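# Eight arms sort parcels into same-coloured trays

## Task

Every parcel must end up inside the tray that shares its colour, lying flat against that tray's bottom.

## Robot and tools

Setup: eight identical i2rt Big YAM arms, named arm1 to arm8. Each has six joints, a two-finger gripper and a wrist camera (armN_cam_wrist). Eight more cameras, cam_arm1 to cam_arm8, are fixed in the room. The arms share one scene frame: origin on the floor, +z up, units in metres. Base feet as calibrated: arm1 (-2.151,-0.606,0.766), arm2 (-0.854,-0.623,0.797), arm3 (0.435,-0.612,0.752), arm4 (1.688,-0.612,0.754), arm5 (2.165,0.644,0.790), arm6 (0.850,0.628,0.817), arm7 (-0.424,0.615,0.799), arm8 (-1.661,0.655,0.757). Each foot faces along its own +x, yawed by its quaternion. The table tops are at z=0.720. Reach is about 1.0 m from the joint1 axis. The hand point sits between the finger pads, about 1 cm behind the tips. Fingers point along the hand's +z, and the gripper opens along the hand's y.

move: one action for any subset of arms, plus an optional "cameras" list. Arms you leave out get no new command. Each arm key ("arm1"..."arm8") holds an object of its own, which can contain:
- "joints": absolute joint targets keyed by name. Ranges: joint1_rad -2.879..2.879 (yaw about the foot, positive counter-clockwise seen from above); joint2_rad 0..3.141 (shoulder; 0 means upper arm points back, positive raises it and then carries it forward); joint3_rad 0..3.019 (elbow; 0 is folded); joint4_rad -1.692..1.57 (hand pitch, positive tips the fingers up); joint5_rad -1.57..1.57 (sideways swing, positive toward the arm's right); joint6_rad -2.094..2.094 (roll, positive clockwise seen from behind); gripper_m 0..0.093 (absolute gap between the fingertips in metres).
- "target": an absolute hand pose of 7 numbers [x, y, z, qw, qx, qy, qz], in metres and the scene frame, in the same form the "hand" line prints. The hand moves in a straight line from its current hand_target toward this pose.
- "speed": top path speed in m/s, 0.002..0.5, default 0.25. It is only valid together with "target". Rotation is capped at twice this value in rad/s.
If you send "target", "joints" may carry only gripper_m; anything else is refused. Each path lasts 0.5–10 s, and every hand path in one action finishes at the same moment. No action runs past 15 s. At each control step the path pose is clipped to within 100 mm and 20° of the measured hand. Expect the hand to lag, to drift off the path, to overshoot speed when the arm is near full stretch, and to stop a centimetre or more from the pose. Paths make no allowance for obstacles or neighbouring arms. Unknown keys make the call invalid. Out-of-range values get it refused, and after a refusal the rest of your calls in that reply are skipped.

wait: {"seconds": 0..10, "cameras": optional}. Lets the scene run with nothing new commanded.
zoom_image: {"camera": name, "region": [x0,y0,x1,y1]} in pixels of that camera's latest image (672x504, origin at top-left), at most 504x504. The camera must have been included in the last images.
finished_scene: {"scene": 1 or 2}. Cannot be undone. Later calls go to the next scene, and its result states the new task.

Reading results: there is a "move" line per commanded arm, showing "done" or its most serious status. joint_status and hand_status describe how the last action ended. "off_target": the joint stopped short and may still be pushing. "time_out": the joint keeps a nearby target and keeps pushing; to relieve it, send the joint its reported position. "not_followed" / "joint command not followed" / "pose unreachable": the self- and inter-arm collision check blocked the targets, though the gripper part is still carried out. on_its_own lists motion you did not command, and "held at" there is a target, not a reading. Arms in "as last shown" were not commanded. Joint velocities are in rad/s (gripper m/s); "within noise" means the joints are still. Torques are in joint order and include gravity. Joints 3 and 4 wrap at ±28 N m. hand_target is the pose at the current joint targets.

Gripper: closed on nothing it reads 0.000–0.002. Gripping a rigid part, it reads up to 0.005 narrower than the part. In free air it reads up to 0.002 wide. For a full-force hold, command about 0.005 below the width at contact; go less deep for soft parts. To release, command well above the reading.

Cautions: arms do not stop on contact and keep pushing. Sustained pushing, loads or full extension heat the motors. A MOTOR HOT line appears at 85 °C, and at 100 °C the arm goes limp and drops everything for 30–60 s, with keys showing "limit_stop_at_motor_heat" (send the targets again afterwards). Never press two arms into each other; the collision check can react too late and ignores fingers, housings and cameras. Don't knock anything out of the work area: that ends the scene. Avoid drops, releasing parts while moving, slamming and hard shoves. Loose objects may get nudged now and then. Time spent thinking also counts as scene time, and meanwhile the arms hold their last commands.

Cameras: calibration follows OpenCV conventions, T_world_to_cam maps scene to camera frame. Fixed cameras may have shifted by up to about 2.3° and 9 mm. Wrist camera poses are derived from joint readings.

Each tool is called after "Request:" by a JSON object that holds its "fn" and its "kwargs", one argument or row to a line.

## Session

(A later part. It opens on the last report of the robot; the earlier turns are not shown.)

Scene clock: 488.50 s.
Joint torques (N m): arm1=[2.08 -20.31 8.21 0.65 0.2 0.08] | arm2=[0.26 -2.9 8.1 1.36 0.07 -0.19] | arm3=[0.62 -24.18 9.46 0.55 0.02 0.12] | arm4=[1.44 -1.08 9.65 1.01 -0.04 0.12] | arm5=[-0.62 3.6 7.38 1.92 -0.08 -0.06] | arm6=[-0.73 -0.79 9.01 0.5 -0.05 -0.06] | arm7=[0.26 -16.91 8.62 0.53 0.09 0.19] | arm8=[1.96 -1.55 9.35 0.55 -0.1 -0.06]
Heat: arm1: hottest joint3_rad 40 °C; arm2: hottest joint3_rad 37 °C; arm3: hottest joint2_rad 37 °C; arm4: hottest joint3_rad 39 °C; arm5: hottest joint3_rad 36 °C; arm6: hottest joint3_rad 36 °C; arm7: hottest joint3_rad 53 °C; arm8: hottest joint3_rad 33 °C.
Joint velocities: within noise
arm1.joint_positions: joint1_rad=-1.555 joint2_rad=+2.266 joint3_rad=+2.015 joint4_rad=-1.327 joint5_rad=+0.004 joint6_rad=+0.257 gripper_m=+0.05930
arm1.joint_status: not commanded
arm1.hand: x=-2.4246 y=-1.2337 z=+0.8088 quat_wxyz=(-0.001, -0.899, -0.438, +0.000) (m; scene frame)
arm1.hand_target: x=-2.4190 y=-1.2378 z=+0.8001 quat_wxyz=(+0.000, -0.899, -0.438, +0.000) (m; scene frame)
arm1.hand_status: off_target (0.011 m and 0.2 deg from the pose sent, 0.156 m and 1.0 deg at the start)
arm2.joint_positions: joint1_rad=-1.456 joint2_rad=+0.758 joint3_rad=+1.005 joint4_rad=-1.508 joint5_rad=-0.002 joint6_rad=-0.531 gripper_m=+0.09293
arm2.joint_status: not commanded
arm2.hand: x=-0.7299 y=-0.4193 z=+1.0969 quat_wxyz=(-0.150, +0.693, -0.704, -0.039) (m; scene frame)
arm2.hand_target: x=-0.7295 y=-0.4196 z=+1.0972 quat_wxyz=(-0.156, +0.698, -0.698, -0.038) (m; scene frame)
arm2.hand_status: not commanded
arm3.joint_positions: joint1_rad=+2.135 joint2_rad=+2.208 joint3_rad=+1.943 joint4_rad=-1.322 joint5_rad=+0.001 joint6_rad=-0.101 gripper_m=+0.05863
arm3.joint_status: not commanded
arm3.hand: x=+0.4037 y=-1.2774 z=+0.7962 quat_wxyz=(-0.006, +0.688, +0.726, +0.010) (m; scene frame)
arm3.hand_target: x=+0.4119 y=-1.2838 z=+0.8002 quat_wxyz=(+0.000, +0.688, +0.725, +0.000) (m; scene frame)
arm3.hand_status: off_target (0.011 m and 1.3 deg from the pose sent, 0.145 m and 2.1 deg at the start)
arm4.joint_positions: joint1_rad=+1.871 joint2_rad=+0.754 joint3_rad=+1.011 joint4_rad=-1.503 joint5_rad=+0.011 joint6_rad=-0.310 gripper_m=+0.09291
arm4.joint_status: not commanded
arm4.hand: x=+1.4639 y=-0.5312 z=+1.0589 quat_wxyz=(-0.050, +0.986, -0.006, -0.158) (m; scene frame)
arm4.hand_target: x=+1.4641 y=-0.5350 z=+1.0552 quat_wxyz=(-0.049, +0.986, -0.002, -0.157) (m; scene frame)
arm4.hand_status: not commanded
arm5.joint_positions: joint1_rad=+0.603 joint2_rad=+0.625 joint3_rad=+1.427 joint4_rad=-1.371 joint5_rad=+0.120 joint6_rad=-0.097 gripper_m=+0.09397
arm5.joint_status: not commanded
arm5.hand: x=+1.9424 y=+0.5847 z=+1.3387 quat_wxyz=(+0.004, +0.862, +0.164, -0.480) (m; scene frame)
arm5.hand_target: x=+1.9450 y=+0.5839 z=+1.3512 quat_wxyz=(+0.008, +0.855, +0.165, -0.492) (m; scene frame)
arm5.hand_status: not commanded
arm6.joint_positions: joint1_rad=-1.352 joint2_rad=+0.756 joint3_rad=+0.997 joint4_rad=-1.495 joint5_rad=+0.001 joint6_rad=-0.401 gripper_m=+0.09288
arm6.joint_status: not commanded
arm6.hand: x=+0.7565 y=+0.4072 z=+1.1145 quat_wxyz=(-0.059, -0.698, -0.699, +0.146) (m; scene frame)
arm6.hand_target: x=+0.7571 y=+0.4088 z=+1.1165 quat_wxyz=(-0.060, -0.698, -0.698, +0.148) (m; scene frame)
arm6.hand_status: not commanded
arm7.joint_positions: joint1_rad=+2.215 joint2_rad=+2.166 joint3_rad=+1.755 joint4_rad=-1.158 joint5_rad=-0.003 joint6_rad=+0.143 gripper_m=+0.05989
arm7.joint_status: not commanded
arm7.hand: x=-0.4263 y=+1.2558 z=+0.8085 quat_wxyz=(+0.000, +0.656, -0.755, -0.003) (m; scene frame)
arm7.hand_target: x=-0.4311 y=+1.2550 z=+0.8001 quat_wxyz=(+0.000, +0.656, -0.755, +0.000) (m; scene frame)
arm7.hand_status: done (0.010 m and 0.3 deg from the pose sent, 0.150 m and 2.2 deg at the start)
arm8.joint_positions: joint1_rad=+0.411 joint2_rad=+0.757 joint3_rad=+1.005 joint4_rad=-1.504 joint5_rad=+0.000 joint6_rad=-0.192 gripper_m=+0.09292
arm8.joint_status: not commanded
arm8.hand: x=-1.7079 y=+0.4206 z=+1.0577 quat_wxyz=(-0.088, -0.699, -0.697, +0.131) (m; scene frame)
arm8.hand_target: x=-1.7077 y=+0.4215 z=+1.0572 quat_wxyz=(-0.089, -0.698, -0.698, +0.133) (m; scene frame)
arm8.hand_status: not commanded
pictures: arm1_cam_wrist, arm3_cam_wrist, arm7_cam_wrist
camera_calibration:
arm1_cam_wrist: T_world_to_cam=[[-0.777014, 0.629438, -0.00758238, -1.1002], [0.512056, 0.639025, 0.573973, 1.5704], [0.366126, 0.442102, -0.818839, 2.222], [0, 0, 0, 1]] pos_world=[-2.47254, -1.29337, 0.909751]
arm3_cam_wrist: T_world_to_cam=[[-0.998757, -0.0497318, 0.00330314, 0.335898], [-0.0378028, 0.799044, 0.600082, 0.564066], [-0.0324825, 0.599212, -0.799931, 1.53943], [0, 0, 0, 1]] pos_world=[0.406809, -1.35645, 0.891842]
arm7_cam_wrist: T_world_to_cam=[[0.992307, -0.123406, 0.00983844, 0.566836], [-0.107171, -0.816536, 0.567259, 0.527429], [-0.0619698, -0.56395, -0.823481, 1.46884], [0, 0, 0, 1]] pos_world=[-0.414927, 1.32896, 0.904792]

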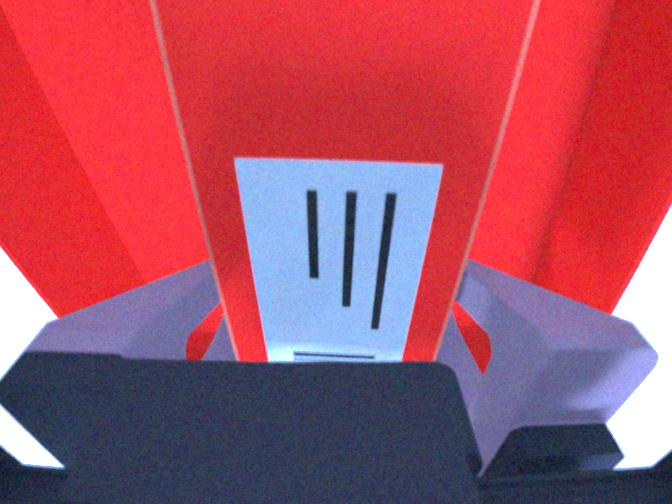

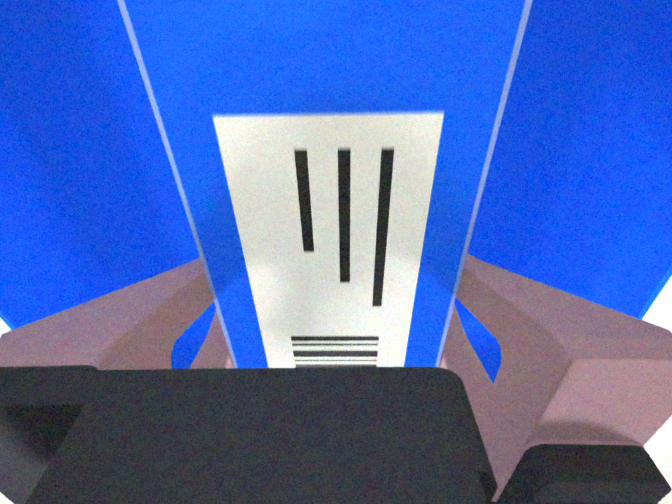

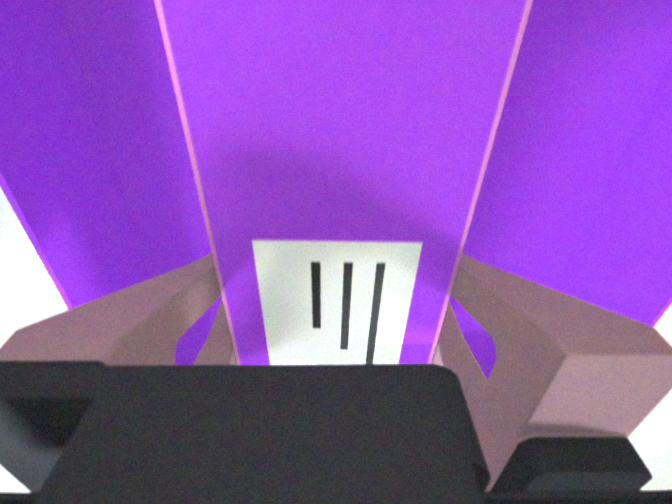

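Request:
{"fn": "move", "kwargs": {
  "arm1": {"target":[-2.415,-1.242,0.766,0,0.8988,0.4384,0],"speed":0.1},
  "arm7": {"target":[-0.431,1.256,0.764,0,-0.656,0.7547,0],"speed":0.1},
  "arm3": {"target":[0.412,-1.286,0.767,0,0.6884,0.7254,0],"speed":0.1},
  "cameras": ["cam_arm1","cam_arm3"]
}}

Request:
{"fn": "move", "kwargs": {
  "arm1": {"joints":{"gripper_m":0.093}},
  "arm7": {"joints":{"gripper_m":0.093}},
  "arm3": {"joints":{"gripper_m":0.093}},
  "cameras": []
}}

Request:
{"fn": "move", "kwargs": {
  "arm1": {"target":[-2.415,-1.242,0.94,0,0.8988,0.4384,0]},
  "arm7": {"target":[-0.431,1.256,0.94,0,-0.656,0.7547,0]},
  "arm3": {"target":[0.412,-1.286,0.94,0,0.6884,0.7254,0]},
  "cameras": []
}}

Request:
{"fn": "move", "kwargs": {
  "arm1": {"joints":{"joint2_rad":0.75,"joint3_rad":1.0,"joint4_rad":-1.5}},
  "arm7": {"joints":{"joint2_rad":0.75,"joint3_rad":1.0,"joint4_rad":-1.5}},
  "arm3": {"joints":{"joint2_rad":0.75,"joint3_rad":1.0,"joint4_rad":-1.5}},
  "cameras": ["cam_arm1","cam_arm3","cam_arm7"]
}}

Request:
{"fn": "move", "kwargs": {
  "arm3": {"joints":{"joint1_rad":-2.25,"joint6_rad":-0.27}},
  "cameras": []
}}

Request:
{"fn": "move", "kwargs": {
  "arm3": {"target":[1.091,-0.413,0.95,0,0,1,0],"speed":0.4},
  "cameras": ["arm3_cam_wrist"]
}}

Scene clock: 510.20 s.
Joint torques (N m): arm1=[2.08 -20.25 7.86 0.65 0.19 0.08] | arm2=[0.21 -2.9 8.1 1.36 0.07 -0.19] | arm3=[0.67 -24.23 9.1 0.59 0.02 0.12] | arm4=[1.44 -1.08 9.65 1.01 -0.04 0.12] | arm5=[-0.44 2.84 7.49 1.81 -0.12 -0.07] | arm6=[-0.73 -0.85 9.01 0.49 -0.04 -0.07] | arm7=[0.32 -17.2 8.34 0.51 0.07 0.2] | arm8=[1.9 -1.44 9.37 0.54 -0.08 -0.04]
Heat: arm1: hottest joint3_rad 38 °C; arm2: hottest joint3_rad 37 °C; arm3: hottest joint2_rad 35 °C; arm4: hottest joint3_rad 40 °C; arm5: hottest joint3_rad 36 °C; arm6: hottest joint3_rad 36 °C; arm7: hottest joint3_rad 48 °C; arm8: hottest joint3_rad 33 °C.
move: arm1 off_target; arm3 done; arm7 done
Joint velocities: within noise
arm1.joint_positions: joint1_rad=-1.549 joint2_rad=+2.298 joint3_rad=+1.993 joint4_rad=-1.265 joint5_rad=+0.004 joint6_rad=+0.264 gripper_m=+0.05930
arm1.joint_status: not commanded
arm1.hand: x=-2.4222 y=-1.2393 z=+0.7792 quat_wxyz=(-0.004, -0.899, -0.437, +0.003) (m; scene frame)
arm1.hand_target: x=-2.4151 y=-1.2417 z=+0.7662 quat_wxyz=(+0.000, -0.899, -0.438, +0.000) (m; scene frame)
arm1.hand_status: off_target (0.015 m and 0.6 deg from the pose sent, 0.045 m and 0.2 deg at the start)
arm2, arm4, arm5, arm6, arm8: as last shown
arm3.joint_positions: joint1_rad=+2.135 joint2_rad=+2.236 joint3_rad=+1.917 joint4_rad=-1.259 joint5_rad=+0.001 joint6_rad=-0.101 gripper_m=+0.05863
arm3.joint_status: not commanded
arm3.hand: x=+0.4037 y=-1.2810 z=+0.7682 quat_wxyz=(-0.003, +0.688, +0.726, +0.007) (m; scene frame)
arm3.hand_target: x=+0.4119 y=-1.2859 z=+0.7671 quat_wxyz=(+0.000, +0.688, +0.725, +0.000) (m; scene frame)
arm3.hand_status: done (0.010 m and 0.8 deg from the pose sent, 0.031 m and 1.3 deg at the start)
arm7.joint_positions: joint1_rad=+2.215 joint2_rad=+2.213 joint3_rad=+1.734 joint4_rad=-1.091 joint5_rad=-0.003 joint6_rad=+0.144 gripper_m=+0.05989
arm7.joint_status: not commanded
arm7.hand: x=-0.4263 y=+1.2570 z=+0.7718 quat_wxyz=(+0.000, +0.656, -0.755, -0.002) (m; scene frame)
arm7.hand_target: x=-0.4311 y=+1.2559 z=+0.7640 quat_wxyz=(+0.000, +0.656, -0.755, +0.000) (m; scene frame)
arm7.hand_status: done (0.009 m and 0.3 deg from the pose sent, 0.045 m and 0.3 deg at the start)
pictures: cam_arm1, cam_arm3

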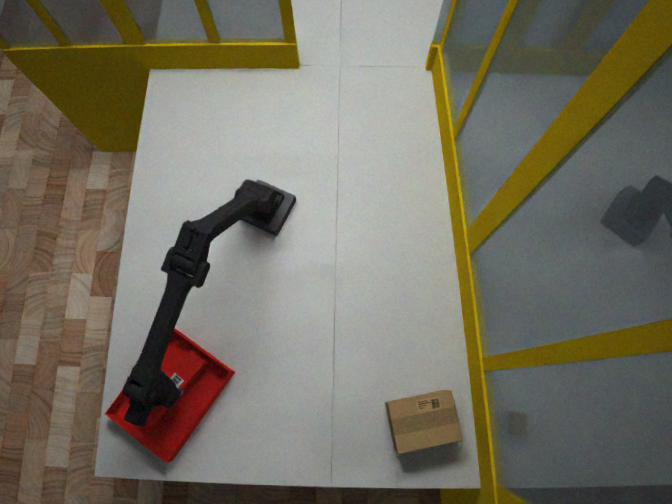

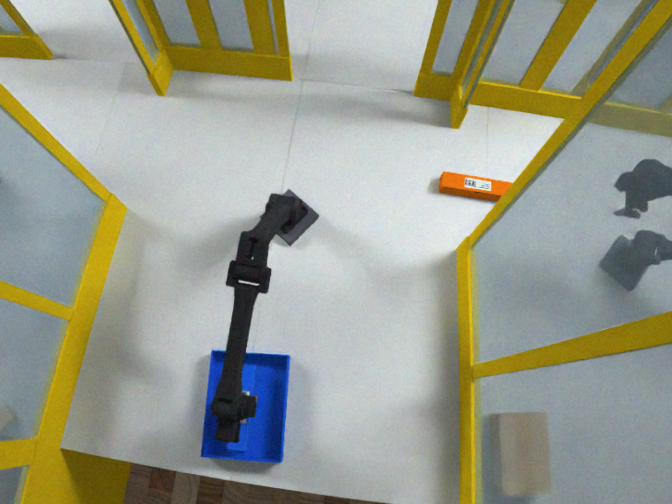

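Scene clock: 510.83 s.
Joint torques (N m): arm1=[2.32 -20.37 7.79 0.75 0.19 0.06] | arm2=[0.26 -2.9 8.1 1.35 0.07 -0.19] | arm3=[0.62 -23.94 9.09 0.58 0.02 0.13] | arm4=[1.44 -1.03 9.66 1.01 -0.04 0.12] | arm5=[-0.5 3.02 7.46 1.85 -0.1 -0.04] | arm6=[-0.73 -0.85 9.01 0.49 -0.05 -0.07] | arm7=[0.5 -17.2 8.38 0.53 0.08 0.2] | arm8=[2.02 -1.67 9.36 0.58 -0.1 -0.05]
Heat: arm1: hottest joint3_rad 38 °C; arm2: hottest joint3_rad 37 °C; arm3: hottest joint2_rad 35 °C; arm4: hottest joint3_rad 40 °C; arm5: hottest joint3_rad 36 °C; arm6: hottest joint3_rad 36 °C; arm7: hottest joint3_rad 48 °C; arm8: hottest joint3_rad 33 °C.
move: arm1 done; arm3 done; arm7 done
Joint velocities: within noise
arm1.joint_positions: joint1_rad=-1.549 joint2_rad=+2.298 joint3_rad=+1.993 joint4_rad=-1.265 joint5_rad=+0.004 joint6_rad=+0.264 gripper_m=+0.09279
arm1.joint_status: all done
arm1.hand: x=-2.4222 y=-1.2393 z=+0.7792 quat_wxyz=(-0.004, -0.900, -0.437, +0.003) (m; scene frame)
arm1.hand_target: x=-2.4151 y=-1.2417 z=+0.7662 quat_wxyz=(+0.000, -0.899, -0.438, +0.000) (m; scene frame)
arm1.hand_status: not commanded
arm2, arm4, arm5, arm6, arm8: as last shown
arm3.joint_positions: joint1_rad=+2.135 joint2_rad=+2.236 joint3_rad=+1.917 joint4_rad=-1.259 joint5_rad=+0.001 joint6_rad=-0.101 gripper_m=+0.09287
arm3.joint_status: all done
arm3.hand: x=+0.4037 y=-1.2810 z=+0.7682 quat_wxyz=(-0.003, +0.688, +0.726, +0.007) (m; scene frame)
arm3.hand_target: x=+0.4119 y=-1.2859 z=+0.7670 quat_wxyz=(+0.000, +0.688, +0.725, +0.000) (m; scene frame)
arm3.hand_status: not commanded
arm7.joint_positions: joint1_rad=+2.215 joint2_rad=+2.213 joint3_rad=+1.734 joint4_rad=-1.091 joint5_rad=-0.003 joint6_rad=+0.144 gripper_m=+0.09284
arm7.joint_status: all done
arm7.hand: x=-0.4263 y=+1.2570 z=+0.7718 quat_wxyz=(+0.000, +0.656, -0.755, -0.002) (m; scene frame)
arm7.hand_target: x=-0.4311 y=+1.2559 z=+0.7640 quat_wxyz=(+0.000, +0.656, -0.755, +0.000) (m; scene frame)
arm7.hand_status: not commanded
pictures: none
No camera images: "cameras" was empty.

Scene clock: 512.63 s.
Joint torques (N m): arm1=[2.61 -19.43 12.6 -0.24 0.21 0.1] | arm2=[0.21 -2.9 8.09 1.36 0.07 -0.19] | arm3=[0.67 -23.59 14.28 -0.42 0 0.13] | arm4=[1.44 -1.03 9.65 1.01 -0.04 0.12] | arm5=[-0.38 3.02 7.46 1.88 -0.09 -0.02] | arm6=[-0.62 -0.79 9.01 0.49 -0.04 -0.07] | arm7=[0.44 -16.5 14.87 -0.38 0.06 0.2] | arm8=[1.85 -1.32 9.46 0.51 -0.09 -0.06]
Heat: arm1: hottest joint3_rad 38 °C; arm2: hottest joint3_rad 37 °C; arm3: hottest joint2_rad 35 °C; arm4: hottest joint3_rad 40 °C; arm5: hottest joint3_rad 36 °C; arm6: hottest joint3_rad 36 °C; arm7: hottest joint3_rad 48 °C; arm8: hottest joint3_rad 33 °C.
move: arm1 off_target; arm3 off_target; arm7 off_target
Joint velocities: within noise
arm1.joint_positions: joint1_rad=-1.549 joint2_rad=+2.217 joint3_rad=+2.261 joint4_rad=-1.641 joint5_rad=+0.004 joint6_rad=+0.266 gripper_m=+0.09289
arm1.joint_status: not commanded
arm1.hand: x=-2.4185 y=-1.2291 z=+0.9348 quat_wxyz=(+0.005, -0.900, -0.436, -0.008) (m; scene frame)
arm1.hand_target: x=-2.4147 y=-1.2413 z=+0.9398 quat_wxyz=(+0.000, -0.899, -0.438, +0.000) (m; scene frame)
arm1.hand_status: off_target (0.014 m and 1.1 deg from the pose sent, 0.161 m and 0.6 deg at the start)
arm2, arm4, arm5, arm6, arm8: as last shown
arm3.joint_positions: joint1_rad=+2.136 joint2_rad=+2.159 joint3_rad=+2.189 joint4_rad=-1.635 joint5_rad=+0.001 joint6_rad=-0.100 gripper_m=+0.09297
arm3.joint_status: not commanded
arm3.hand: x=+0.4034 y=-1.2739 z=+0.9216 quat_wxyz=(-0.011, +0.688, +0.726, +0.016) (m; scene frame)
arm3.hand_target: x=+0.4122 y=-1.2849 z=+0.9402 quat_wxyz=(+0.001, +0.688, +0.726, +0.000) (m; scene frame)
arm3.hand_status: off_target (0.024 m and 2.3 deg from the pose sent, 0.172 m and 0.8 deg at the start; pose on its path clipped on 11 of 54 steps)
arm7.joint_positions: joint1_rad=+2.215 joint2_rad=+2.056 joint3_rad=+1.888 joint4_rad=-1.441 joint5_rad=-0.003 joint6_rad=+0.144 gripper_m=+0.09294
arm7.joint_status: not commanded
arm7.hand: x=-0.4262 y=+1.2401 z=+0.9251 quat_wxyz=(+0.013, +0.656, -0.755, +0.012) (m; scene frame)
arm7.hand_target: x=-0.4312 y=+1.2549 z=+0.9401 quat_wxyz=(+0.000, +0.656, -0.755, -0.001) (m; scene frame)
arm7.hand_status: off_target (0.022 m and 2.0 deg from the pose sent, 0.168 m and 0.3 deg at the start)
pictures: none
No camera images: "cameras" was empty.

Scene clock: 514.63 s.
Joint torques (N m): arm1=[2.43 -0.62 7.99 1.18 0.18 0.05] | arm2=[0.21 -2.9 8.09 1.36 0.07 -0.19] | arm3=[0.67 -3.37 9.61 0.92 0 0.12] | arm4=[1.44 -1.08 9.65 1.01 -0.04 0.11] | arm5=[0.09 2.84 7.38 1.72 -0.09 -0.05] | arm6=[-0.73 -0.79 9.01 0.49 -0.05 -0.07] | arm7=[0.38 -2.2 9.26 0.39 0.06 0.19] | arm8=[1.9 -1.61 9.39 0.51 -0.1 -0.06]
Heat: arm1: hottest joint3_rad 38 °C; arm2: hottest joint3_rad 37 °C; arm3: hottest joint2_rad 35 °C; arm4: hottest joint3_rad 40 °C; arm5: hottest joint3_rad 36 °C; arm6: hottest joint3_rad 36 °C; arm7: hottest joint3_rad 48 °C; arm8: hottest joint3_rad 33 °C.
move: arm1 done; arm3 done; arm7 done
Joint velocities: within noise
arm1.joint_positions: joint1_rad=-1.549 joint2_rad=+0.751 joint3_rad=+1.012 joint4_rad=-1.509 joint5_rad=+0.004 joint6_rad=+0.266 gripper_m=+0.09289
arm1.joint_status: all done
arm1.hand: x=-2.2466 y=-0.8219 z=+1.0718 quat_wxyz=(-0.109, -0.888, -0.430, +0.123) (m; scene frame)
arm1.hand_target: x=-2.2443 y=-0.8233 z=+1.0676 quat_wxyz=(-0.109, -0.887, -0.432, +0.122) (m; scene frame)
arm1.hand_status: not commanded
arm2, arm4, arm5, arm6, arm8: as last shown
arm3.joint_positions: joint1_rad=+2.136 joint2_rad=+0.754 joint3_rad=+0.998 joint4_rad=-1.509 joint5_rad=+0.001 joint6_rad=-0.100 gripper_m=+0.09297
arm3.joint_status: all done
arm3.hand: x=+0.4222 y=-0.8500 z=+1.0474 quat_wxyz=(+0.099, +0.680, +0.717, -0.112) (m; scene frame)
arm3.hand_target: x=+0.4250 y=-0.8520 z=+1.0497 quat_wxyz=(+0.105, +0.680, +0.716, -0.117) (m; scene frame)
arm3.hand_status: not commanded
arm7.joint_positions: joint1_rad=+2.215 joint2_rad=+0.752 joint3_rad=+1.013 joint4_rad=-1.493 joint5_rad=-0.003 joint6_rad=+0.144 gripper_m=+0.09294
arm7.joint_status: all done
arm7.hand: x=-0.4245 y=+0.8564 z=+1.1052 quat_wxyz=(-0.110, +0.647, -0.744, -0.130) (m; scene frame)
arm7.hand_target: x=-0.4261 y=+0.8527 z=+1.0995 quat_wxyz=(-0.104, +0.647, -0.745, -0.123) (m; scene frame)
arm7.hand_status: not commanded
pictures: cam_arm1, cam_arm3, cam_arm7

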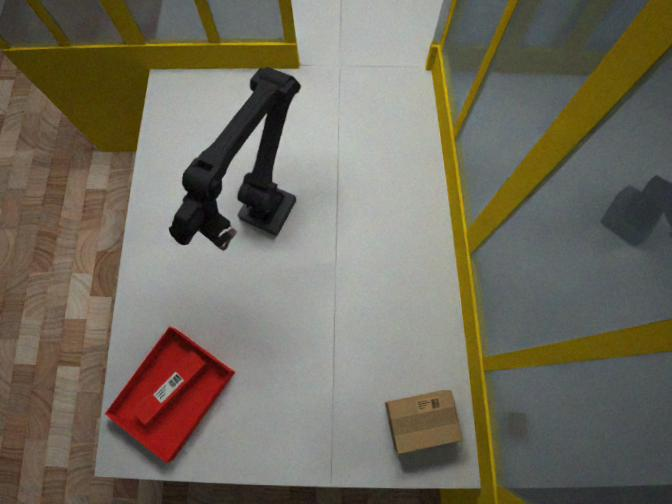

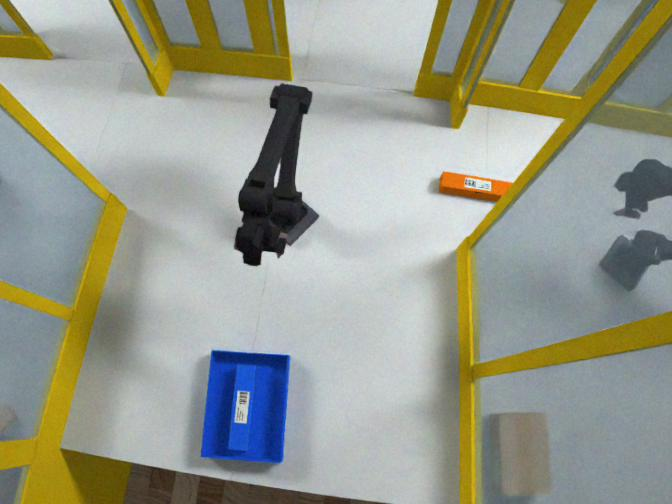

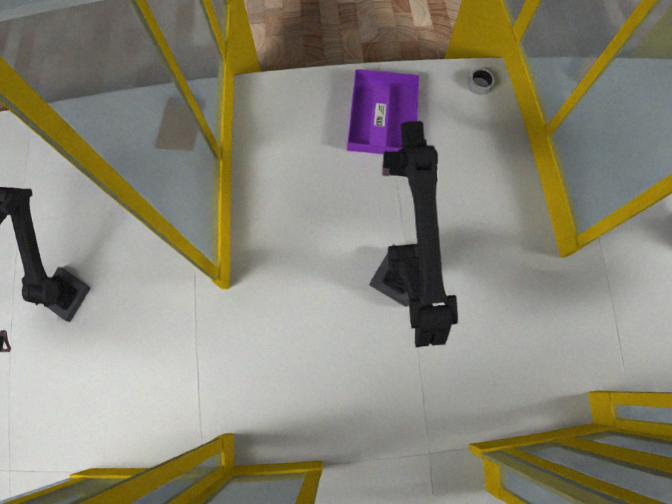

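Scene clock: 518.47 s.
Joint torques (N m): arm1=[2.26 -0.5 8.02 1.17 0.18 0.09] | arm2=[0.26 -2.9 8.1 1.36 0.07 -0.19] | arm3=[-1.73 -3.25 9.62 0.94 -0.11 -0.22] | arm4=[1.44 -1.03 9.65 1.01 -0.04 0.12] | arm5=[-0.09 2.67 7.34 1.98 -0.11 -0.05] | arm6=[-0.67 -0.79 8.99 0.49 -0.04 -0.07] | arm7=[0.56 -2.08 9.25 0.35 0.06 0.19] | arm8=[1.9 -1.79 9.43 0.53 -0.1 -0.07]
Heat: arm1: hottest joint3_rad 38 °C; arm2: hottest joint3_rad 37 °C; arm3: hottest joint2_rad 35 °C; arm4: hottest joint3_rad 40 °C; arm5: hottest joint3_rad 36 °C; arm6: hottest joint3_rad 36 °C; arm7: hottest joint3_rad 47 °C; arm8: hottest joint3_rad 33 °C.
move: arm3 done
Joint velocities: within noise
arm1, arm2, arm4, arm5, arm6, arm7, arm8: as last shown
arm1.hand_target: x=-2.2443 y=-0.8232 z=+1.0676 quat_wxyz=(-0.109, -0.887, -0.432, +0.122) (m; scene frame)
arm3.joint_positions: joint1_rad=-2.237 joint2_rad=+0.754 joint3_rad=+0.998 joint4_rad=-1.509 joint5_rad=+0.004 joint6_rad=-0.254 gripper_m=+0.09301
arm3.joint_status: all done
arm3.hand: x=+0.6606 y=-0.5459 z=+1.0505 quat_wxyz=(-0.156, +0.267, -0.951, -0.003) (m; scene frame)
arm3.hand_target: x=+0.6633 y=-0.5485 z=+1.0528 quat_wxyz=(-0.163, +0.268, -0.950, -0.001) (m; scene frame)
arm3.hand_status: not commanded
pictures: none
No camera images: "cameras" was empty.

Scene clock: 520.80 s.
Joint torques (N m): arm1=[2.49 -0.5 7.87 1.14 0.15 0.08] | arm2=[0.21 -2.9 8.1 1.35 0.07 -0.19] | arm3=[-0.09 -23.18 14.05 -0.18 -0.23 0.14] | arm4=[1.44 -1.03 9.66 1.01 -0.04 0.12] | arm5=[-0.03 2.96 7.61 1.84 -0.07 -0.06] | arm6=[-0.73 -0.91 9.01 0.49 -0.05 -0.07] | arm7=[0.26 -2.2 9.22 0.36 0.07 0.19] | arm8=[1.73 -1.44 9.37 0.51 -0.1 -0.05]
Heat: arm1: hottest joint3_rad 38 °C; arm2: hottest joint3_rad 37 °C; arm3: hottest joint2_rad 35 °C; arm4: hottest joint3_rad 40 °C; arm5: hottest joint3_rad 36 °C; arm6: hottest joint3_rad 36 °C; arm7: hottest joint3_rad 47 °C; arm8: hottest joint3_rad 33 °C.
move: arm3 off_target
Joint velocities: within noise
arm1, arm2, arm4, arm5, arm6, arm7, arm8: as last shown
arm3.joint_positions: joint1_rad=-2.237 joint2_rad=+2.201 joint3_rad=+2.284 joint4_rad=-1.673 joint5_rad=+0.007 joint6_rad=+0.280 gripper_m=+0.09301
arm3.joint_status: not commanded
arm3.hand: x=+1.0815 y=-0.4183 z=+0.9384 quat_wxyz=(+0.005, +0.007, -1.000, +0.003) (m; scene frame)
arm3.hand_target: x=+1.0900 y=-0.4131 z=+0.9499 quat_wxyz=(-0.008, +0.000, -1.000, -0.003) (m; scene frame)
arm3.hand_status: off_target (0.016 m and 1.1 deg from the pose sent, 0.462 m and 36.0 deg at the start; pose on its path clipped on 21 of 70 steps; a joint's target at an end of its range on 20 of 70 steps)
pictures: arm3_cam_wrist
camera_calibration:
arm3_cam_wrist: T_world_to_cam=[[0.00973883, -0.99982, 0.0163055, -0.445206], [-0.806835, 0.00177555, 0.590774, 0.324857], [-0.590697, -0.0189093, -0.806672, 1.5119], [0, 0, 0, 1]] pos_world=[1.15952, -0.417113, 1.03495]

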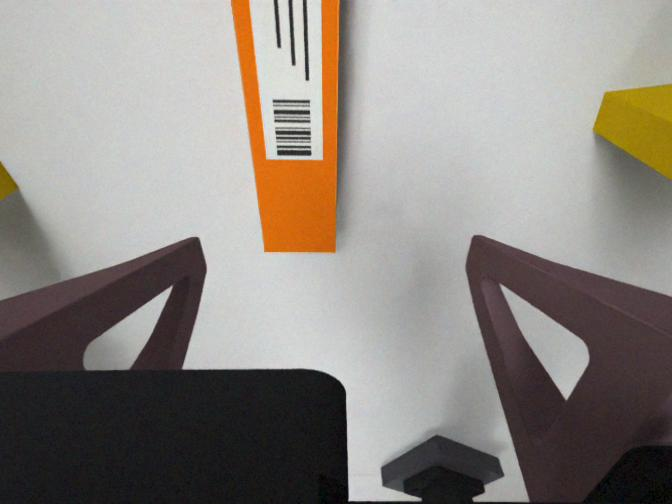

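Request:
{"fn": "move", "kwargs": {
  "arm3": {"target":[1.108,-0.389,0.87,0,0,1,0],"speed":0.25},
  "cameras": ["arm3_cam_wrist"]
}}

Request:
{"fn": "move", "kwargs": {
  "arm3": {"target":[1.110,-0.389,0.765,0,0,1,0],"speed":0.2},
  "cameras": ["arm3_cam_wrist"]
}}

Scene clock: 533.30 s.
Joint torques (N m): arm1=[2.26 -0.38 8.06 1.31 0.2 0.07] | arm2=[0.21 -2.9 8.1 1.35 0.07 -0.19] | arm3=[0.56 -25.76 11.15 0.42 -0.23 0.14] | arm4=[1.44 -1.08 9.65 1.01 -0.04 0.11] | arm5=[-0.03 3.31 7.38 1.8 -0.1 -0.05] | arm6=[-0.67 -0.85 9.01 0.49 -0.04 -0.07] | arm7=[0.44 -2.2 9.21 0.36 0.07 0.19] | arm8=[1.96 -1.38 9.35 0.59 -0.1 -0.05]
Heat: arm1: hottest joint3_rad 37 °C; arm2: hottest joint3_rad 37 °C; arm3: hottest joint2_rad 37 °C; arm4: hottest joint3_rad 40 °C; arm5: hottest joint3_rad 36 °C; arm6: hottest joint3_rad 36 °C; arm7: hottest joint3_rad 45 °C; arm8: hottest joint3_rad 33 °C.
move: arm3 off_target
Joint velocities: within noise
arm1, arm2, arm4, arm5, arm6, arm7, arm8: as last shown
arm3.joint_positions: joint1_rad=-2.221 joint2_rad=+2.321 joint3_rad=+2.284 joint4_rad=-1.580 joint5_rad=+0.007 joint6_rad=+0.305 gripper_m=+0.09301
arm3.joint_status: not commanded
arm3.hand: x=+1.1019 y=-0.4006 z=+0.8579 quat_wxyz=(+0.018, +0.002, -1.000, +0.007) (m; scene frame)
arm3.hand_target: x=+1.1075 y=-0.3891 z=+0.8701 quat_wxyz=(+0.000, +0.000, -1.000, +0.000) (m; scene frame)
arm3.hand_status: off_target (0.018 m and 2.3 deg from the pose sent, 0.079 m and 1.1 deg at the start)
pictures: arm3_cam_wrist
camera_calibration:
arm3_cam_wrist: T_world_to_cam=[[0.000447493, -0.999698, 0.0245512, -0.423138], [-0.791364, 0.0146552, 0.611169, 0.359396], [-0.611345, -0.0197024, -0.791119, 1.4685], [0, 0, 0, 1]] pos_world=[1.18236, -0.399345, 0.952493]

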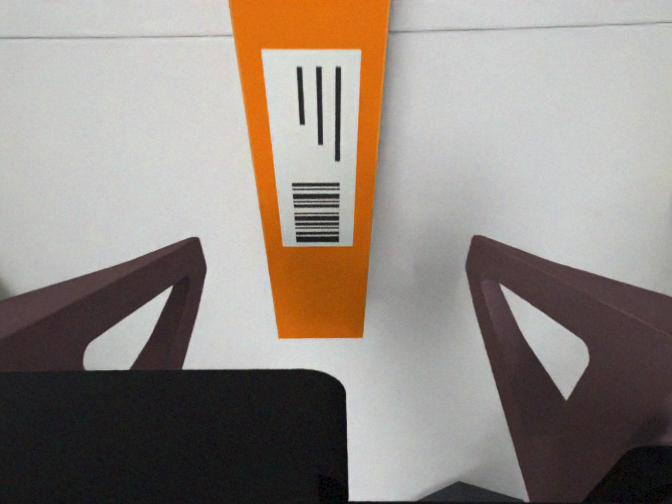

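Scene clock: 534.53 s.
Joint torques (N m): arm1=[1.9 -0.62 7.99 1.17 0.18 0.09] | arm2=[0.26 -2.9 8.1 1.35 0.07 -0.19] | arm3=[0.44 -26.11 9.47 0.57 -0.21 0.12] | arm4=[1.44 -1.03 9.65 0.99 -0.04 0.11] | arm5=[-0.15 2.73 7.5 1.83 -0.07 -0.01] | arm6=[-0.73 -0.79 9.01 0.49 -0.05 -0.07] | arm7=[0.5 -2.2 9.26 0.38 0.06 0.19] | arm8=[1.96 -1.61 9.4 0.5 -0.1 -0.05]
Heat: arm1: hottest joint3_rad 37 °C; arm2: hottest joint3_rad 37 °C; arm3: hottest joint2_rad 37 °C; arm4: hottest joint3_rad 40 °C; arm5: hottest joint3_rad 36 °C; arm6: hottest joint3_rad 36 °C; arm7: hottest joint3_rad 45 °C; arm8: hottest joint3_rad 33 °C.
move: arm3 done
Joint velocities: within noise
arm1, arm7: as last shown
arm2.joint_positions: joint1_rad=-1.456 joint2_rad=+0.758 joint3_rad=+1.005 joint4_rad=-1.508 joint5_rad=-0.002 joint6_rad=-0.531 gripper_m=+0.09293
arm2.joint_status: not commanded
arm2.hand: x=-0.7299 y=-0.4193 z=+1.0969 quat_wxyz=(-0.150, +0.693, -0.704, -0.039) (m; scene frame)
arm2.hand_target: x=-0.7295 y=-0.4196 z=+1.0972 quat_wxyz=(-0.156, +0.698, -0.698, -0.038) (m; scene frame)
arm2.hand_status: not commanded
arm3.joint_positions: joint1_rad=-2.221 joint2_rad=+2.371 joint3_rad=+2.125 joint4_rad=-1.351 joint5_rad=+0.007 joint6_rad=+0.305 gripper_m=+0.09301
arm3.joint_status: not commanded
arm3.hand: x=+1.1071 y=-0.3984 z=+0.7638 quat_wxyz=(+0.009, +0.002, -1.000, +0.004) (m; scene frame)
arm3.hand_target: x=+1.1098 y=-0.3890 z=+0.7652 quat_wxyz=(+0.000, +0.000, -1.000, +0.000) (m; scene frame)
arm3.hand_status: done (0.010 m and 1.1 deg from the pose sent, 0.094 m and 2.3 deg at the start)
arm4.joint_positions: joint1_rad=+1.871 joint2_rad=+0.754 joint3_rad=+1.011 joint4_rad=-1.503 joint5_rad=+0.011 joint6_rad=-0.310 gripper_m=+0.09291
arm4.joint_status: not commanded
arm4.hand: x=+1.4639 y=-0.5312 z=+1.0589 quat_wxyz=(-0.050, +0.986, -0.006, -0.158) (m; scene frame)
arm4.hand_target: x=+1.4641 y=-0.5350 z=+1.0552 quat_wxyz=(-0.049, +0.986, -0.002, -0.157) (m; scene frame)
arm4.hand_status: not commanded
arm5.joint_positions: joint1_rad=+0.603 joint2_rad=+0.625 joint3_rad=+1.427 joint4_rad=-1.371 joint5_rad=+0.120 joint6_rad=-0.097 gripper_m=+0.09397
arm5.joint_status: not commanded
arm5.hand: x=+1.9424 y=+0.5847 z=+1.3387 quat_wxyz=(+0.004, +0.862, +0.164, -0.480) (m; scene frame)
arm5.hand_target: x=+1.9450 y=+0.5839 z=+1.3512 quat_wxyz=(+0.008, +0.855, +0.165, -0.492) (m; scene frame)
arm5.hand_status: not commanded
arm6.joint_positions: joint1_rad=-1.352 joint2_rad=+0.756 joint3_rad=+0.997 joint4_rad=-1.495 joint5_rad=+0.001 joint6_rad=-0.401 gripper_m=+0.09288
arm6.joint_status: not commanded
arm6.hand: x=+0.7565 y=+0.4072 z=+1.1145 quat_wxyz=(-0.059, -0.698, -0.699, +0.146) (m; scene frame)
arm6.hand_target: x=+0.7571 y=+0.4088 z=+1.1165 quat_wxyz=(-0.060, -0.698, -0.698, +0.148) (m; scene frame)
arm6.hand_status: not commanded
arm8.joint_positions: joint1_rad=+0.411 joint2_rad=+0.757 joint3_rad=+1.005 joint4_rad=-1.504 joint5_rad=+0.000 joint6_rad=-0.192 gripper_m=+0.09292
arm8.joint_status: not commanded
arm8.hand: x=-1.7079 y=+0.4206 z=+1.0577 quat_wxyz=(-0.088, -0.699, -0.697, +0.131) (m; scene frame)
arm8.hand_target: x=-1.7077 y=+0.4215 z=+1.0572 quat_wxyz=(-0.089, -0.698, -0.698, +0.133) (m; scene frame)
arm8.hand_status: not commanded
pictures: arm3_cam_wrist
camera_calibration:
arm3_cam_wrist: T_world_to_cam=[[-0.0000569362, -0.99984, 0.0179131, -0.413135], [-0.803132, 0.0107184, 0.595705, 0.444331], [-0.595801, -0.0143527, -0.803004, 1.39122], [0, 0, 0, 1]] pos_world=[1.18573, -0.397863, 0.85987]

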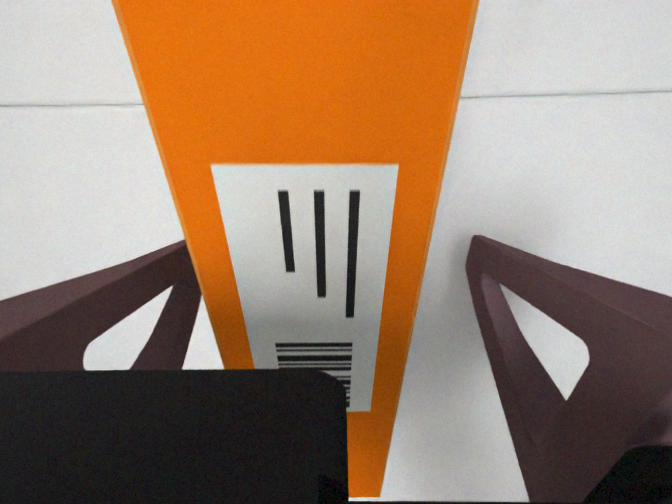

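Request:
{"fn": "move", "kwargs": {
  "arm3": {"target":[1.110,-0.377,0.765,0,0,1,0],"speed":0.2},
  "cameras": []
}}

Request:
{"fn": "move", "kwargs": {
  "arm3": {"joints":{"gripper_m":0.045}},
  "cameras": ["arm3_cam_wrist"]
}}

Request:
{"fn": "move", "kwargs": {
  "arm3": {"target":[1.100,-0.389,0.95,0,0,1,0],"speed":0.25},
  "cameras": []
}}

Request:
{"fn": "move", "kwargs": {
  "arm3": {"joints":{"joint2_rad":0.75,"joint3_rad":1.0,"joint4_rad":-1.5}},
  "cameras": ["arm3_cam_wrist","cam_arm3"]
}}

Request:
{"fn": "move", "kwargs": {
  "arm3": {"joints":{"joint1_rad":-1.2,"joint6_rad":-0.18}},
  "cameras": ["cam_arm3"]
}}

Request:
{"fn": "move", "kwargs": {
  "arm3": {"target":[0.59,0.02,0.93,0,-0.7071,0.7071,0],"speed":0.35},
  "cameras": ["cam_arm6"]
}}

Scene clock: 549.40 s.
Joint torques (N m): arm1=[2.2 -0.79 8.03 1.16 0.2 0.06] | arm2=[0.26 -2.9 8.09 1.36 0.07 -0.19] | arm3=[0.5 -24.7 11.49 0.2 -0.22 0.15] | arm4=[1.44 -1.03 9.66 1.01 -0.04 0.12] | arm5=[-0.5 3.02 7.38 1.83 -0.1 -0.06] | arm6=[-0.73 -0.85 8.98 0.49 -0.05 -0.07] | arm7=[0.32 -2.14 9.26 0.36 0.06 0.18] | arm8=[1.9 -1.32 9.39 0.53 -0.09 -0.04]
Heat: arm1: hottest joint3_rad 36 °C; arm2: hottest joint3_rad 37 °C; arm3: hottest joint2_rad 38 °C; arm4: hottest joint3_rad 40 °C; arm5: hottest joint3_rad 36 °C; arm6: hottest joint3_rad 36 °C; arm7: hottest joint3_rad 43 °C; arm8: hottest joint3_rad 33 °C.
move: arm3 off_target
Joint velocities: within noise
arm1, arm2, arm4, arm5, arm6, arm7, arm8: as last shown
arm1.hand_target: x=-2.2443 y=-0.8232 z=+1.0676 quat_wxyz=(-0.109, -0.887, -0.431, +0.122) (m; scene frame)
arm3.joint_positions: joint1_rad=-2.207 joint2_rad=+2.371 joint3_rad=+2.125 joint4_rad=-1.351 joint5_rad=+0.007 joint6_rad=+0.320 gripper_m=+0.09301
arm3.joint_status: not commanded
arm3.hand: x=+1.1040 y=-0.3887 z=+0.7638 quat_wxyz=(+0.008, +0.002, -1.000, +0.004) (m; scene frame)
arm3.hand_target: x=+1.1096 y=-0.3770 z=+0.7652 quat_wxyz=(+0.000, +0.000, -1.000, +0.000) (m; scene frame)
arm3.hand_status: off_target (0.013 m and 1.1 deg from the pose sent, 0.022 m and 1.1 deg at the start)
pictures: none
No camera images: "cameras" was empty.

Scene clock: 550.00 s.
Joint torques (N m): arm1=[2.55 -0.85 8.09 1.1 0.19 0.07] | arm2=[0.26 -2.9 8.1 1.35 0.07 -0.19] | arm3=[0.38 -24.64 11.51 0.23 -0.22 0.13] | arm4=[1.44 -1.03 9.66 1.01 -0.04 0.11] | arm5=[-0.26 2.78 7.51 1.74 -0.07 -0.02] | arm6=[-0.67 -0.79 9.02 0.5 -0.05 -0.07] | arm7=[0.38 -2.08 9.24 0.4 0.06 0.18] | arm8=[1.9 -1.49 9.42 0.53 -0.1 -0.05]
Heat: arm1: hottest joint3_rad 36 °C; arm2: hottest joint3_rad 37 °C; arm3: hottest joint2_rad 38 °C; arm4: hottest joint3_rad 40 °C; arm5: hottest joint3_rad 36 °C; arm6: hottest joint3_rad 36 °C; arm7: hottest joint3_rad 43 °C; arm8: hottest joint3_rad 33 °C.
move: arm3 off_target
Joint velocities: within noise
arm1, arm2, arm4, arm5, arm6, arm7, arm8: as last shown
arm3.joint_positions: joint1_rad=-2.207 joint2_rad=+2.371 joint3_rad=+2.125 joint4_rad=-1.351 joint5_rad=+0.007 joint6_rad=+0.320 gripper_m=+0.05860
arm3.joint_status: gripper_m off_target (ended at +0.05863, target +0.04500)
arm3.hand: x=+1.1040 y=-0.3887 z=+0.7638 quat_wxyz=(+0.008, +0.002, -1.000, +0.004) (m; scene frame)
arm3.hand_target: x=+1.1096 y=-0.3770 z=+0.7652 quat_wxyz=(+0.000, +0.000, -1.000, +0.000) (m; scene frame)
arm3.hand_status: not commanded
pictures: arm3_cam_wrist
camera_calibration:
arm3_cam_wrist: T_world_to_cam=[[-0.000821393, -0.999833, 0.0182526, -0.402834], [-0.803252, 0.0115316, 0.595528, 0.442245], [-0.595639, -0.0141723, -0.803127, 1.3895], [0, 0, 0, 1]] pos_world=[1.18254, -0.388175, 0.859925]

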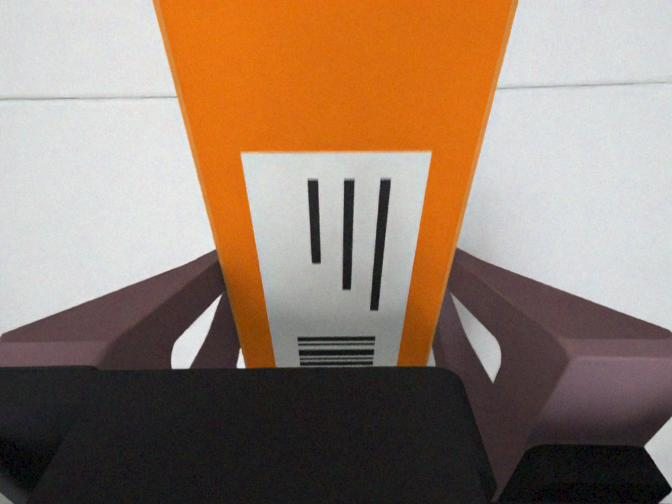

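Scene clock: 551.60 s.
Joint torques (N m): arm1=[2.43 -0.32 7.91 1.14 0.21 0.08] | arm2=[0.26 -2.9 8.1 1.35 0.07 -0.19] | arm3=[-0.32 -26.93 14.09 -0.49 -0.2 0.02] | arm4=[1.44 -1.03 9.65 1.01 -0.04 0.11] | arm5=[-0.03 3.55 7.5 1.83 -0.11 0] | arm6=[-0.67 -0.85 9.02 0.5 -0.05 -0.07] | arm7=[0.21 -2.32 9.24 0.35 0.06 0.19] | arm8=[1.85 -1.38 9.48 0.51 -0.1 -0.06]
Heat: arm1: hottest joint3_rad 36 °C; arm2: hottest joint3_rad 37 °C; arm3: hottest joint2_rad 38 °C; arm4: hottest joint3_rad 40 °C; arm5: hottest joint3_rad 36 °C; arm6: hottest joint3_rad 36 °C; arm7: hottest joint3_rad 43 °C; arm8: hottest joint3_rad 33 °C.
move: arm3 off_target
Joint velocities: within noise
arm1, arm2, arm4, arm5, arm6, arm7, arm8: as last shown
arm1.joint_positions: joint1_rad=-1.549 joint2_rad=+0.751 joint3_rad=+1.012 joint4_rad=-1.509 joint5_rad=+0.004 joint6_rad=+0.267 gripper_m=+0.09289
arm1.hand: x=-2.2466 y=-0.8219 z=+1.0718 quat_wxyz=(-0.109, -0.888, -0.429, +0.123) (m; scene frame)
arm3.joint_positions: joint1_rad=-2.207 joint2_rad=+2.274 joint3_rad=+2.346 joint4_rad=-1.672 joint5_rad=+0.007 joint6_rad=+0.320 gripper_m=+0.05860
arm3.joint_status: not commanded
arm3.hand: x=+1.0911 y=-0.3937 z=+0.9139 quat_wxyz=(+0.010, +0.002, -1.000, +0.005) (m; scene frame)
arm3.hand_target: x=+1.0979 y=-0.3896 z=+0.9496 quat_wxyz=(-0.021, +0.000, -1.000, -0.007) (m; scene frame)
arm3.hand_status: off_target (0.038 m and 1.3 deg from the pose sent, 0.186 m and 1.1 deg at the start; pose on its path clipped on 14 of 48 steps; a joint's target at an end of its range on 21 of 48 steps)
pictures: none
No camera images: "cameras" was empty.

Scene clock: 553.53 s.
Joint torques (N m): arm1=[2.37 -0.79 7.88 1.17 0.16 0.08] | arm2=[0.26 -2.9 8.1 1.36 0.07 -0.19] | arm3=[-0.38 -3.49 9.85 1.02 -0.2 0] | arm4=[1.44 -1.08 9.65 1.01 -0.04 0.12] | arm5=[-0.21 3.19 7.54 1.99 -0.1 -0.05] | arm6=[-0.73 -0.79 9.01 0.47 -0.05 -0.07] | arm7=[0.5 -2.2 9.25 0.39 0.07 0.18] | arm8=[1.85 -1.44 9.39 0.54 -0.09 -0.06]
Heat: arm1: hottest joint3_rad 36 °C; arm2: hottest joint3_rad 37 °C; arm3: hottest joint2_rad 37 °C; arm4: hottest joint3_rad 40 °C; arm5: hottest joint3_rad 36 °C; arm6: hottest joint3_rad 36 °C; arm7: hottest joint3_rad 43 °C; arm8: hottest joint3_rad 33 °C.
move: arm3 done
Joint velocities: within noise
arm1.joint_positions: joint1_rad=-1.549 joint2_rad=+0.751 joint3_rad=+1.012 joint4_rad=-1.509 joint5_rad=+0.004 joint6_rad=+0.267 gripper_m=+0.09289
arm1.joint_status: not commanded
arm1.hand: x=-2.2466 y=-0.8219 z=+1.0718 quat_wxyz=(-0.109, -0.888, -0.429, +0.123) (m; scene frame)
arm1.hand_target: x=-2.2443 y=-0.8232 z=+1.0676 quat_wxyz=(-0.109, -0.887, -0.431, +0.122) (m; scene frame)
arm1.hand_status: not commanded
arm2, arm4, arm5, arm6, arm8: as last shown
arm3.joint_positions: joint1_rad=-2.207 joint2_rad=+0.756 joint3_rad=+0.995 joint4_rad=-1.511 joint5_rad=+0.007 joint6_rad=+0.320 gripper_m=+0.05859
arm3.joint_status: all done
arm3.hand: x=+0.6583 y=-0.5397 z=+1.0487 quat_wxyz=(-0.145, +0.001, -0.988, -0.047) (m; scene frame)
arm3.hand_target: x=+0.6601 y=-0.5381 z=+1.0528 quat_wxyz=(-0.154, +0.000, -0.987, -0.052) (m; scene frame)
arm3.hand_status: not commanded
arm7.joint_positions: joint1_rad=+2.215 joint2_rad=+0.752 joint3_rad=+1.013 joint4_rad=-1.493 joint5_rad=-0.003 joint6_rad=+0.144 gripper_m=+0.09294
arm7.joint_status: not commanded
arm7.hand: x=-0.4245 y=+0.8564 z=+1.1052 quat_wxyz=(-0.110, +0.647, -0.744, -0.130) (m; scene frame)
arm7.hand_target: x=-0.4261 y=+0.8527 z=+1.0995 quat_wxyz=(-0.104, +0.647, -0.745, -0.123) (m; scene frame)
arm7.hand_status: not commanded
pictures: arm3_cam_wrist, cam_arm3
camera_calibration:
arm3_cam_wrist: T_world_to_cam=[[0.00833514, -0.996347, -0.0849866, -0.455197], [-0.946043, -0.035389, 0.322102, 0.271733], [-0.323933, 0.0777163, -0.942883, 1.36803], [0, 0, 0, 1]] pos_world=[0.704014, -0.550236, 1.16368]

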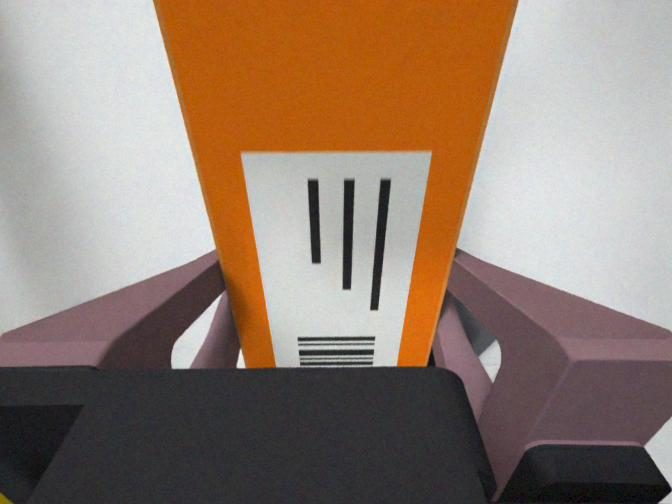

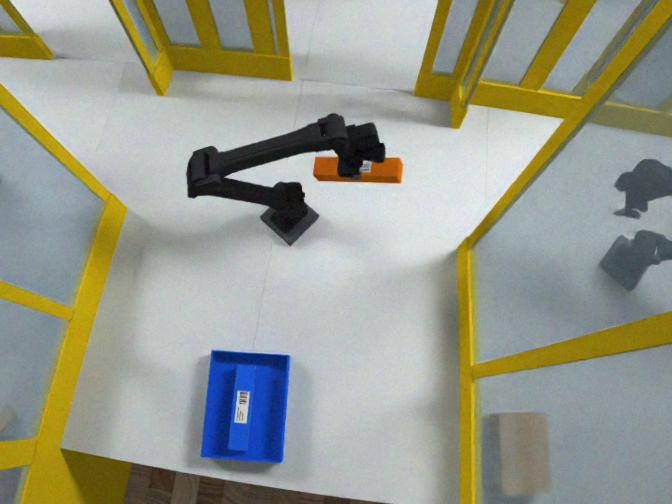

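Scene clock: 555.17 s.
Joint torques (N m): arm1=[1.79 -0.79 7.99 1.22 0.19 0.07] | arm2=[0.21 -2.9 8.1 1.35 0.07 -0.19] | arm3=[0.56 -3.37 9.85 0.98 -0.2 -0.21] | arm4=[1.44 -1.03 9.66 1.01 -0.04 0.12] | arm5=[-0.56 2.49 7.49 1.89 -0.09 -0.03] | arm6=[-0.73 -0.79 9.01 0.5 -0.05 -0.08] | arm7=[0.44 -2.08 9.24 0.35 0.07 0.18] | arm8=[1.73 -1.67 9.44 0.53 -0.1 -0.07]
Heat: arm1: hottest joint3_rad 35 °C; arm2: hottest joint3_rad 37 °C; arm3: hottest joint2_rad 37 °C; arm4: hottest joint3_rad 40 °C; arm5: hottest joint3_rad 36 °C; arm6: hottest joint3_rad 36 °C; arm7: hottest joint3_rad 43 °C; arm8: hottest joint3_rad 33 °C.
move: arm3 done
Joint velocities: within noise
arm1, arm2, arm4, arm5, arm6, arm7, arm8: as last shown
arm3.joint_positions: joint1_rad=-1.213 joint2_rad=+0.756 joint3_rad=+0.995 joint4_rad=-1.511 joint5_rad=+0.005 joint6_rad=-0.164 gripper_m=+0.05861
arm3.joint_status: all done
arm3.hand: x=+0.4943 y=-0.3850 z=+1.0487 quat_wxyz=(-0.131, +0.667, -0.729, -0.079) (m; scene frame)
arm3.hand_target: x=+0.4914 y=-0.3819 z=+1.0528 quat_wxyz=(-0.139, +0.677, -0.718, -0.086) (m; scene frame)
arm3.hand_status: not commanded
pictures: cam_arm3

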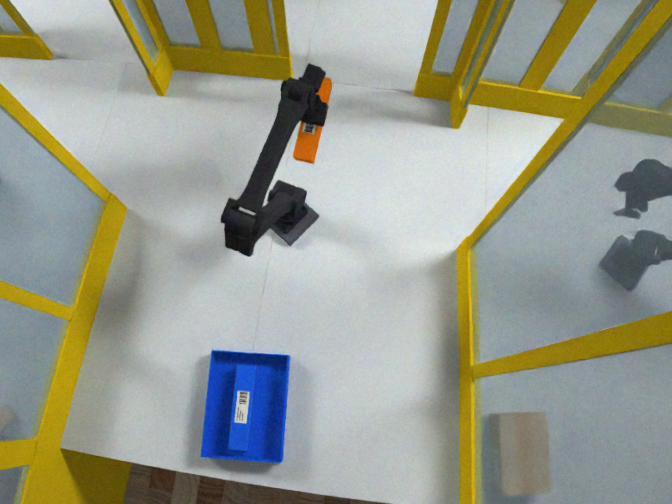

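Scene clock: 557.60 s.
Joint torques (N m): arm1=[2.26 -0.67 7.99 1.17 0.16 0.07] | arm2=[0.26 -2.9 8.1 1.35 0.07 -0.19] | arm3=[0.26 -21.95 14.39 -0.35 -0.29 -0.23] | arm4=[1.44 -1.03 9.65 1.01 -0.04 0.12] | arm5=[-0.38 2.9 7.28 1.74 -0.06 -0.03] | arm6=[-0.73 -0.79 9.01 0.5 -0.04 -0.07] | arm7=[0.38 -2.26 9.25 0.36 0.07 0.19] | arm8=[1.85 -1.44 9.32 0.55 -0.1 -0.05]
Heat: arm1: hottest joint3_rad 35 °C; arm2: hottest joint3_rad 38 °C; arm3: hottest joint2_rad 37 °C; arm4: hottest joint3_rad 40 °C; arm5: hottest joint3_rad 36 °C; arm6: hottest joint3_rad 36 °C; arm7: hottest joint3_rad 43 °C; arm8: hottest joint3_rad 33 °C.
move: arm3 off_target
Joint velocities: within noise
arm1, arm2, arm4, arm5, arm6, arm7, arm8: as last shown
arm3.joint_positions: joint1_rad=-1.213 joint2_rad=+2.085 joint3_rad=+2.022 joint4_rad=-1.552 joint5_rad=+0.000 joint6_rad=-0.225 gripper_m=+0.05861
arm3.joint_status: not commanded
arm3.hand: x=+0.5946 y=+0.0042 z=+0.9132 quat_wxyz=(+0.015, +0.697, -0.717, +0.012) (m; scene frame)
arm3.hand_target: x=+0.5897 y=+0.0189 z=+0.9301 quat_wxyz=(-0.001, +0.707, -0.707, +0.000) (m; scene frame)
arm3.hand_status: off_target (0.024 m and 2.7 deg from the pose sent, 0.433 m and 18.3 deg at the start)
pictures: cam_arm6

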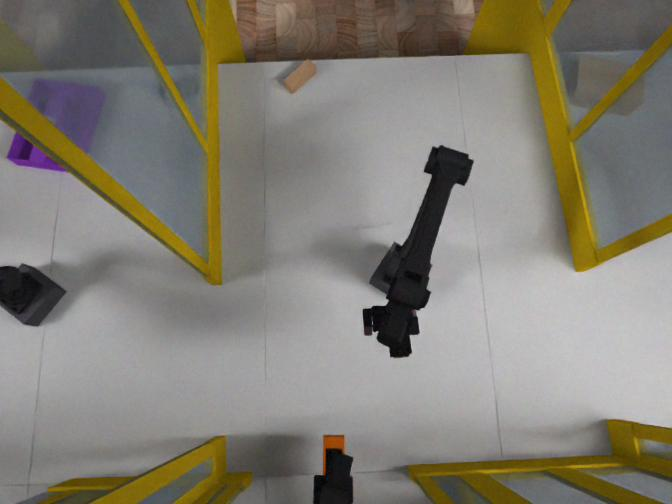

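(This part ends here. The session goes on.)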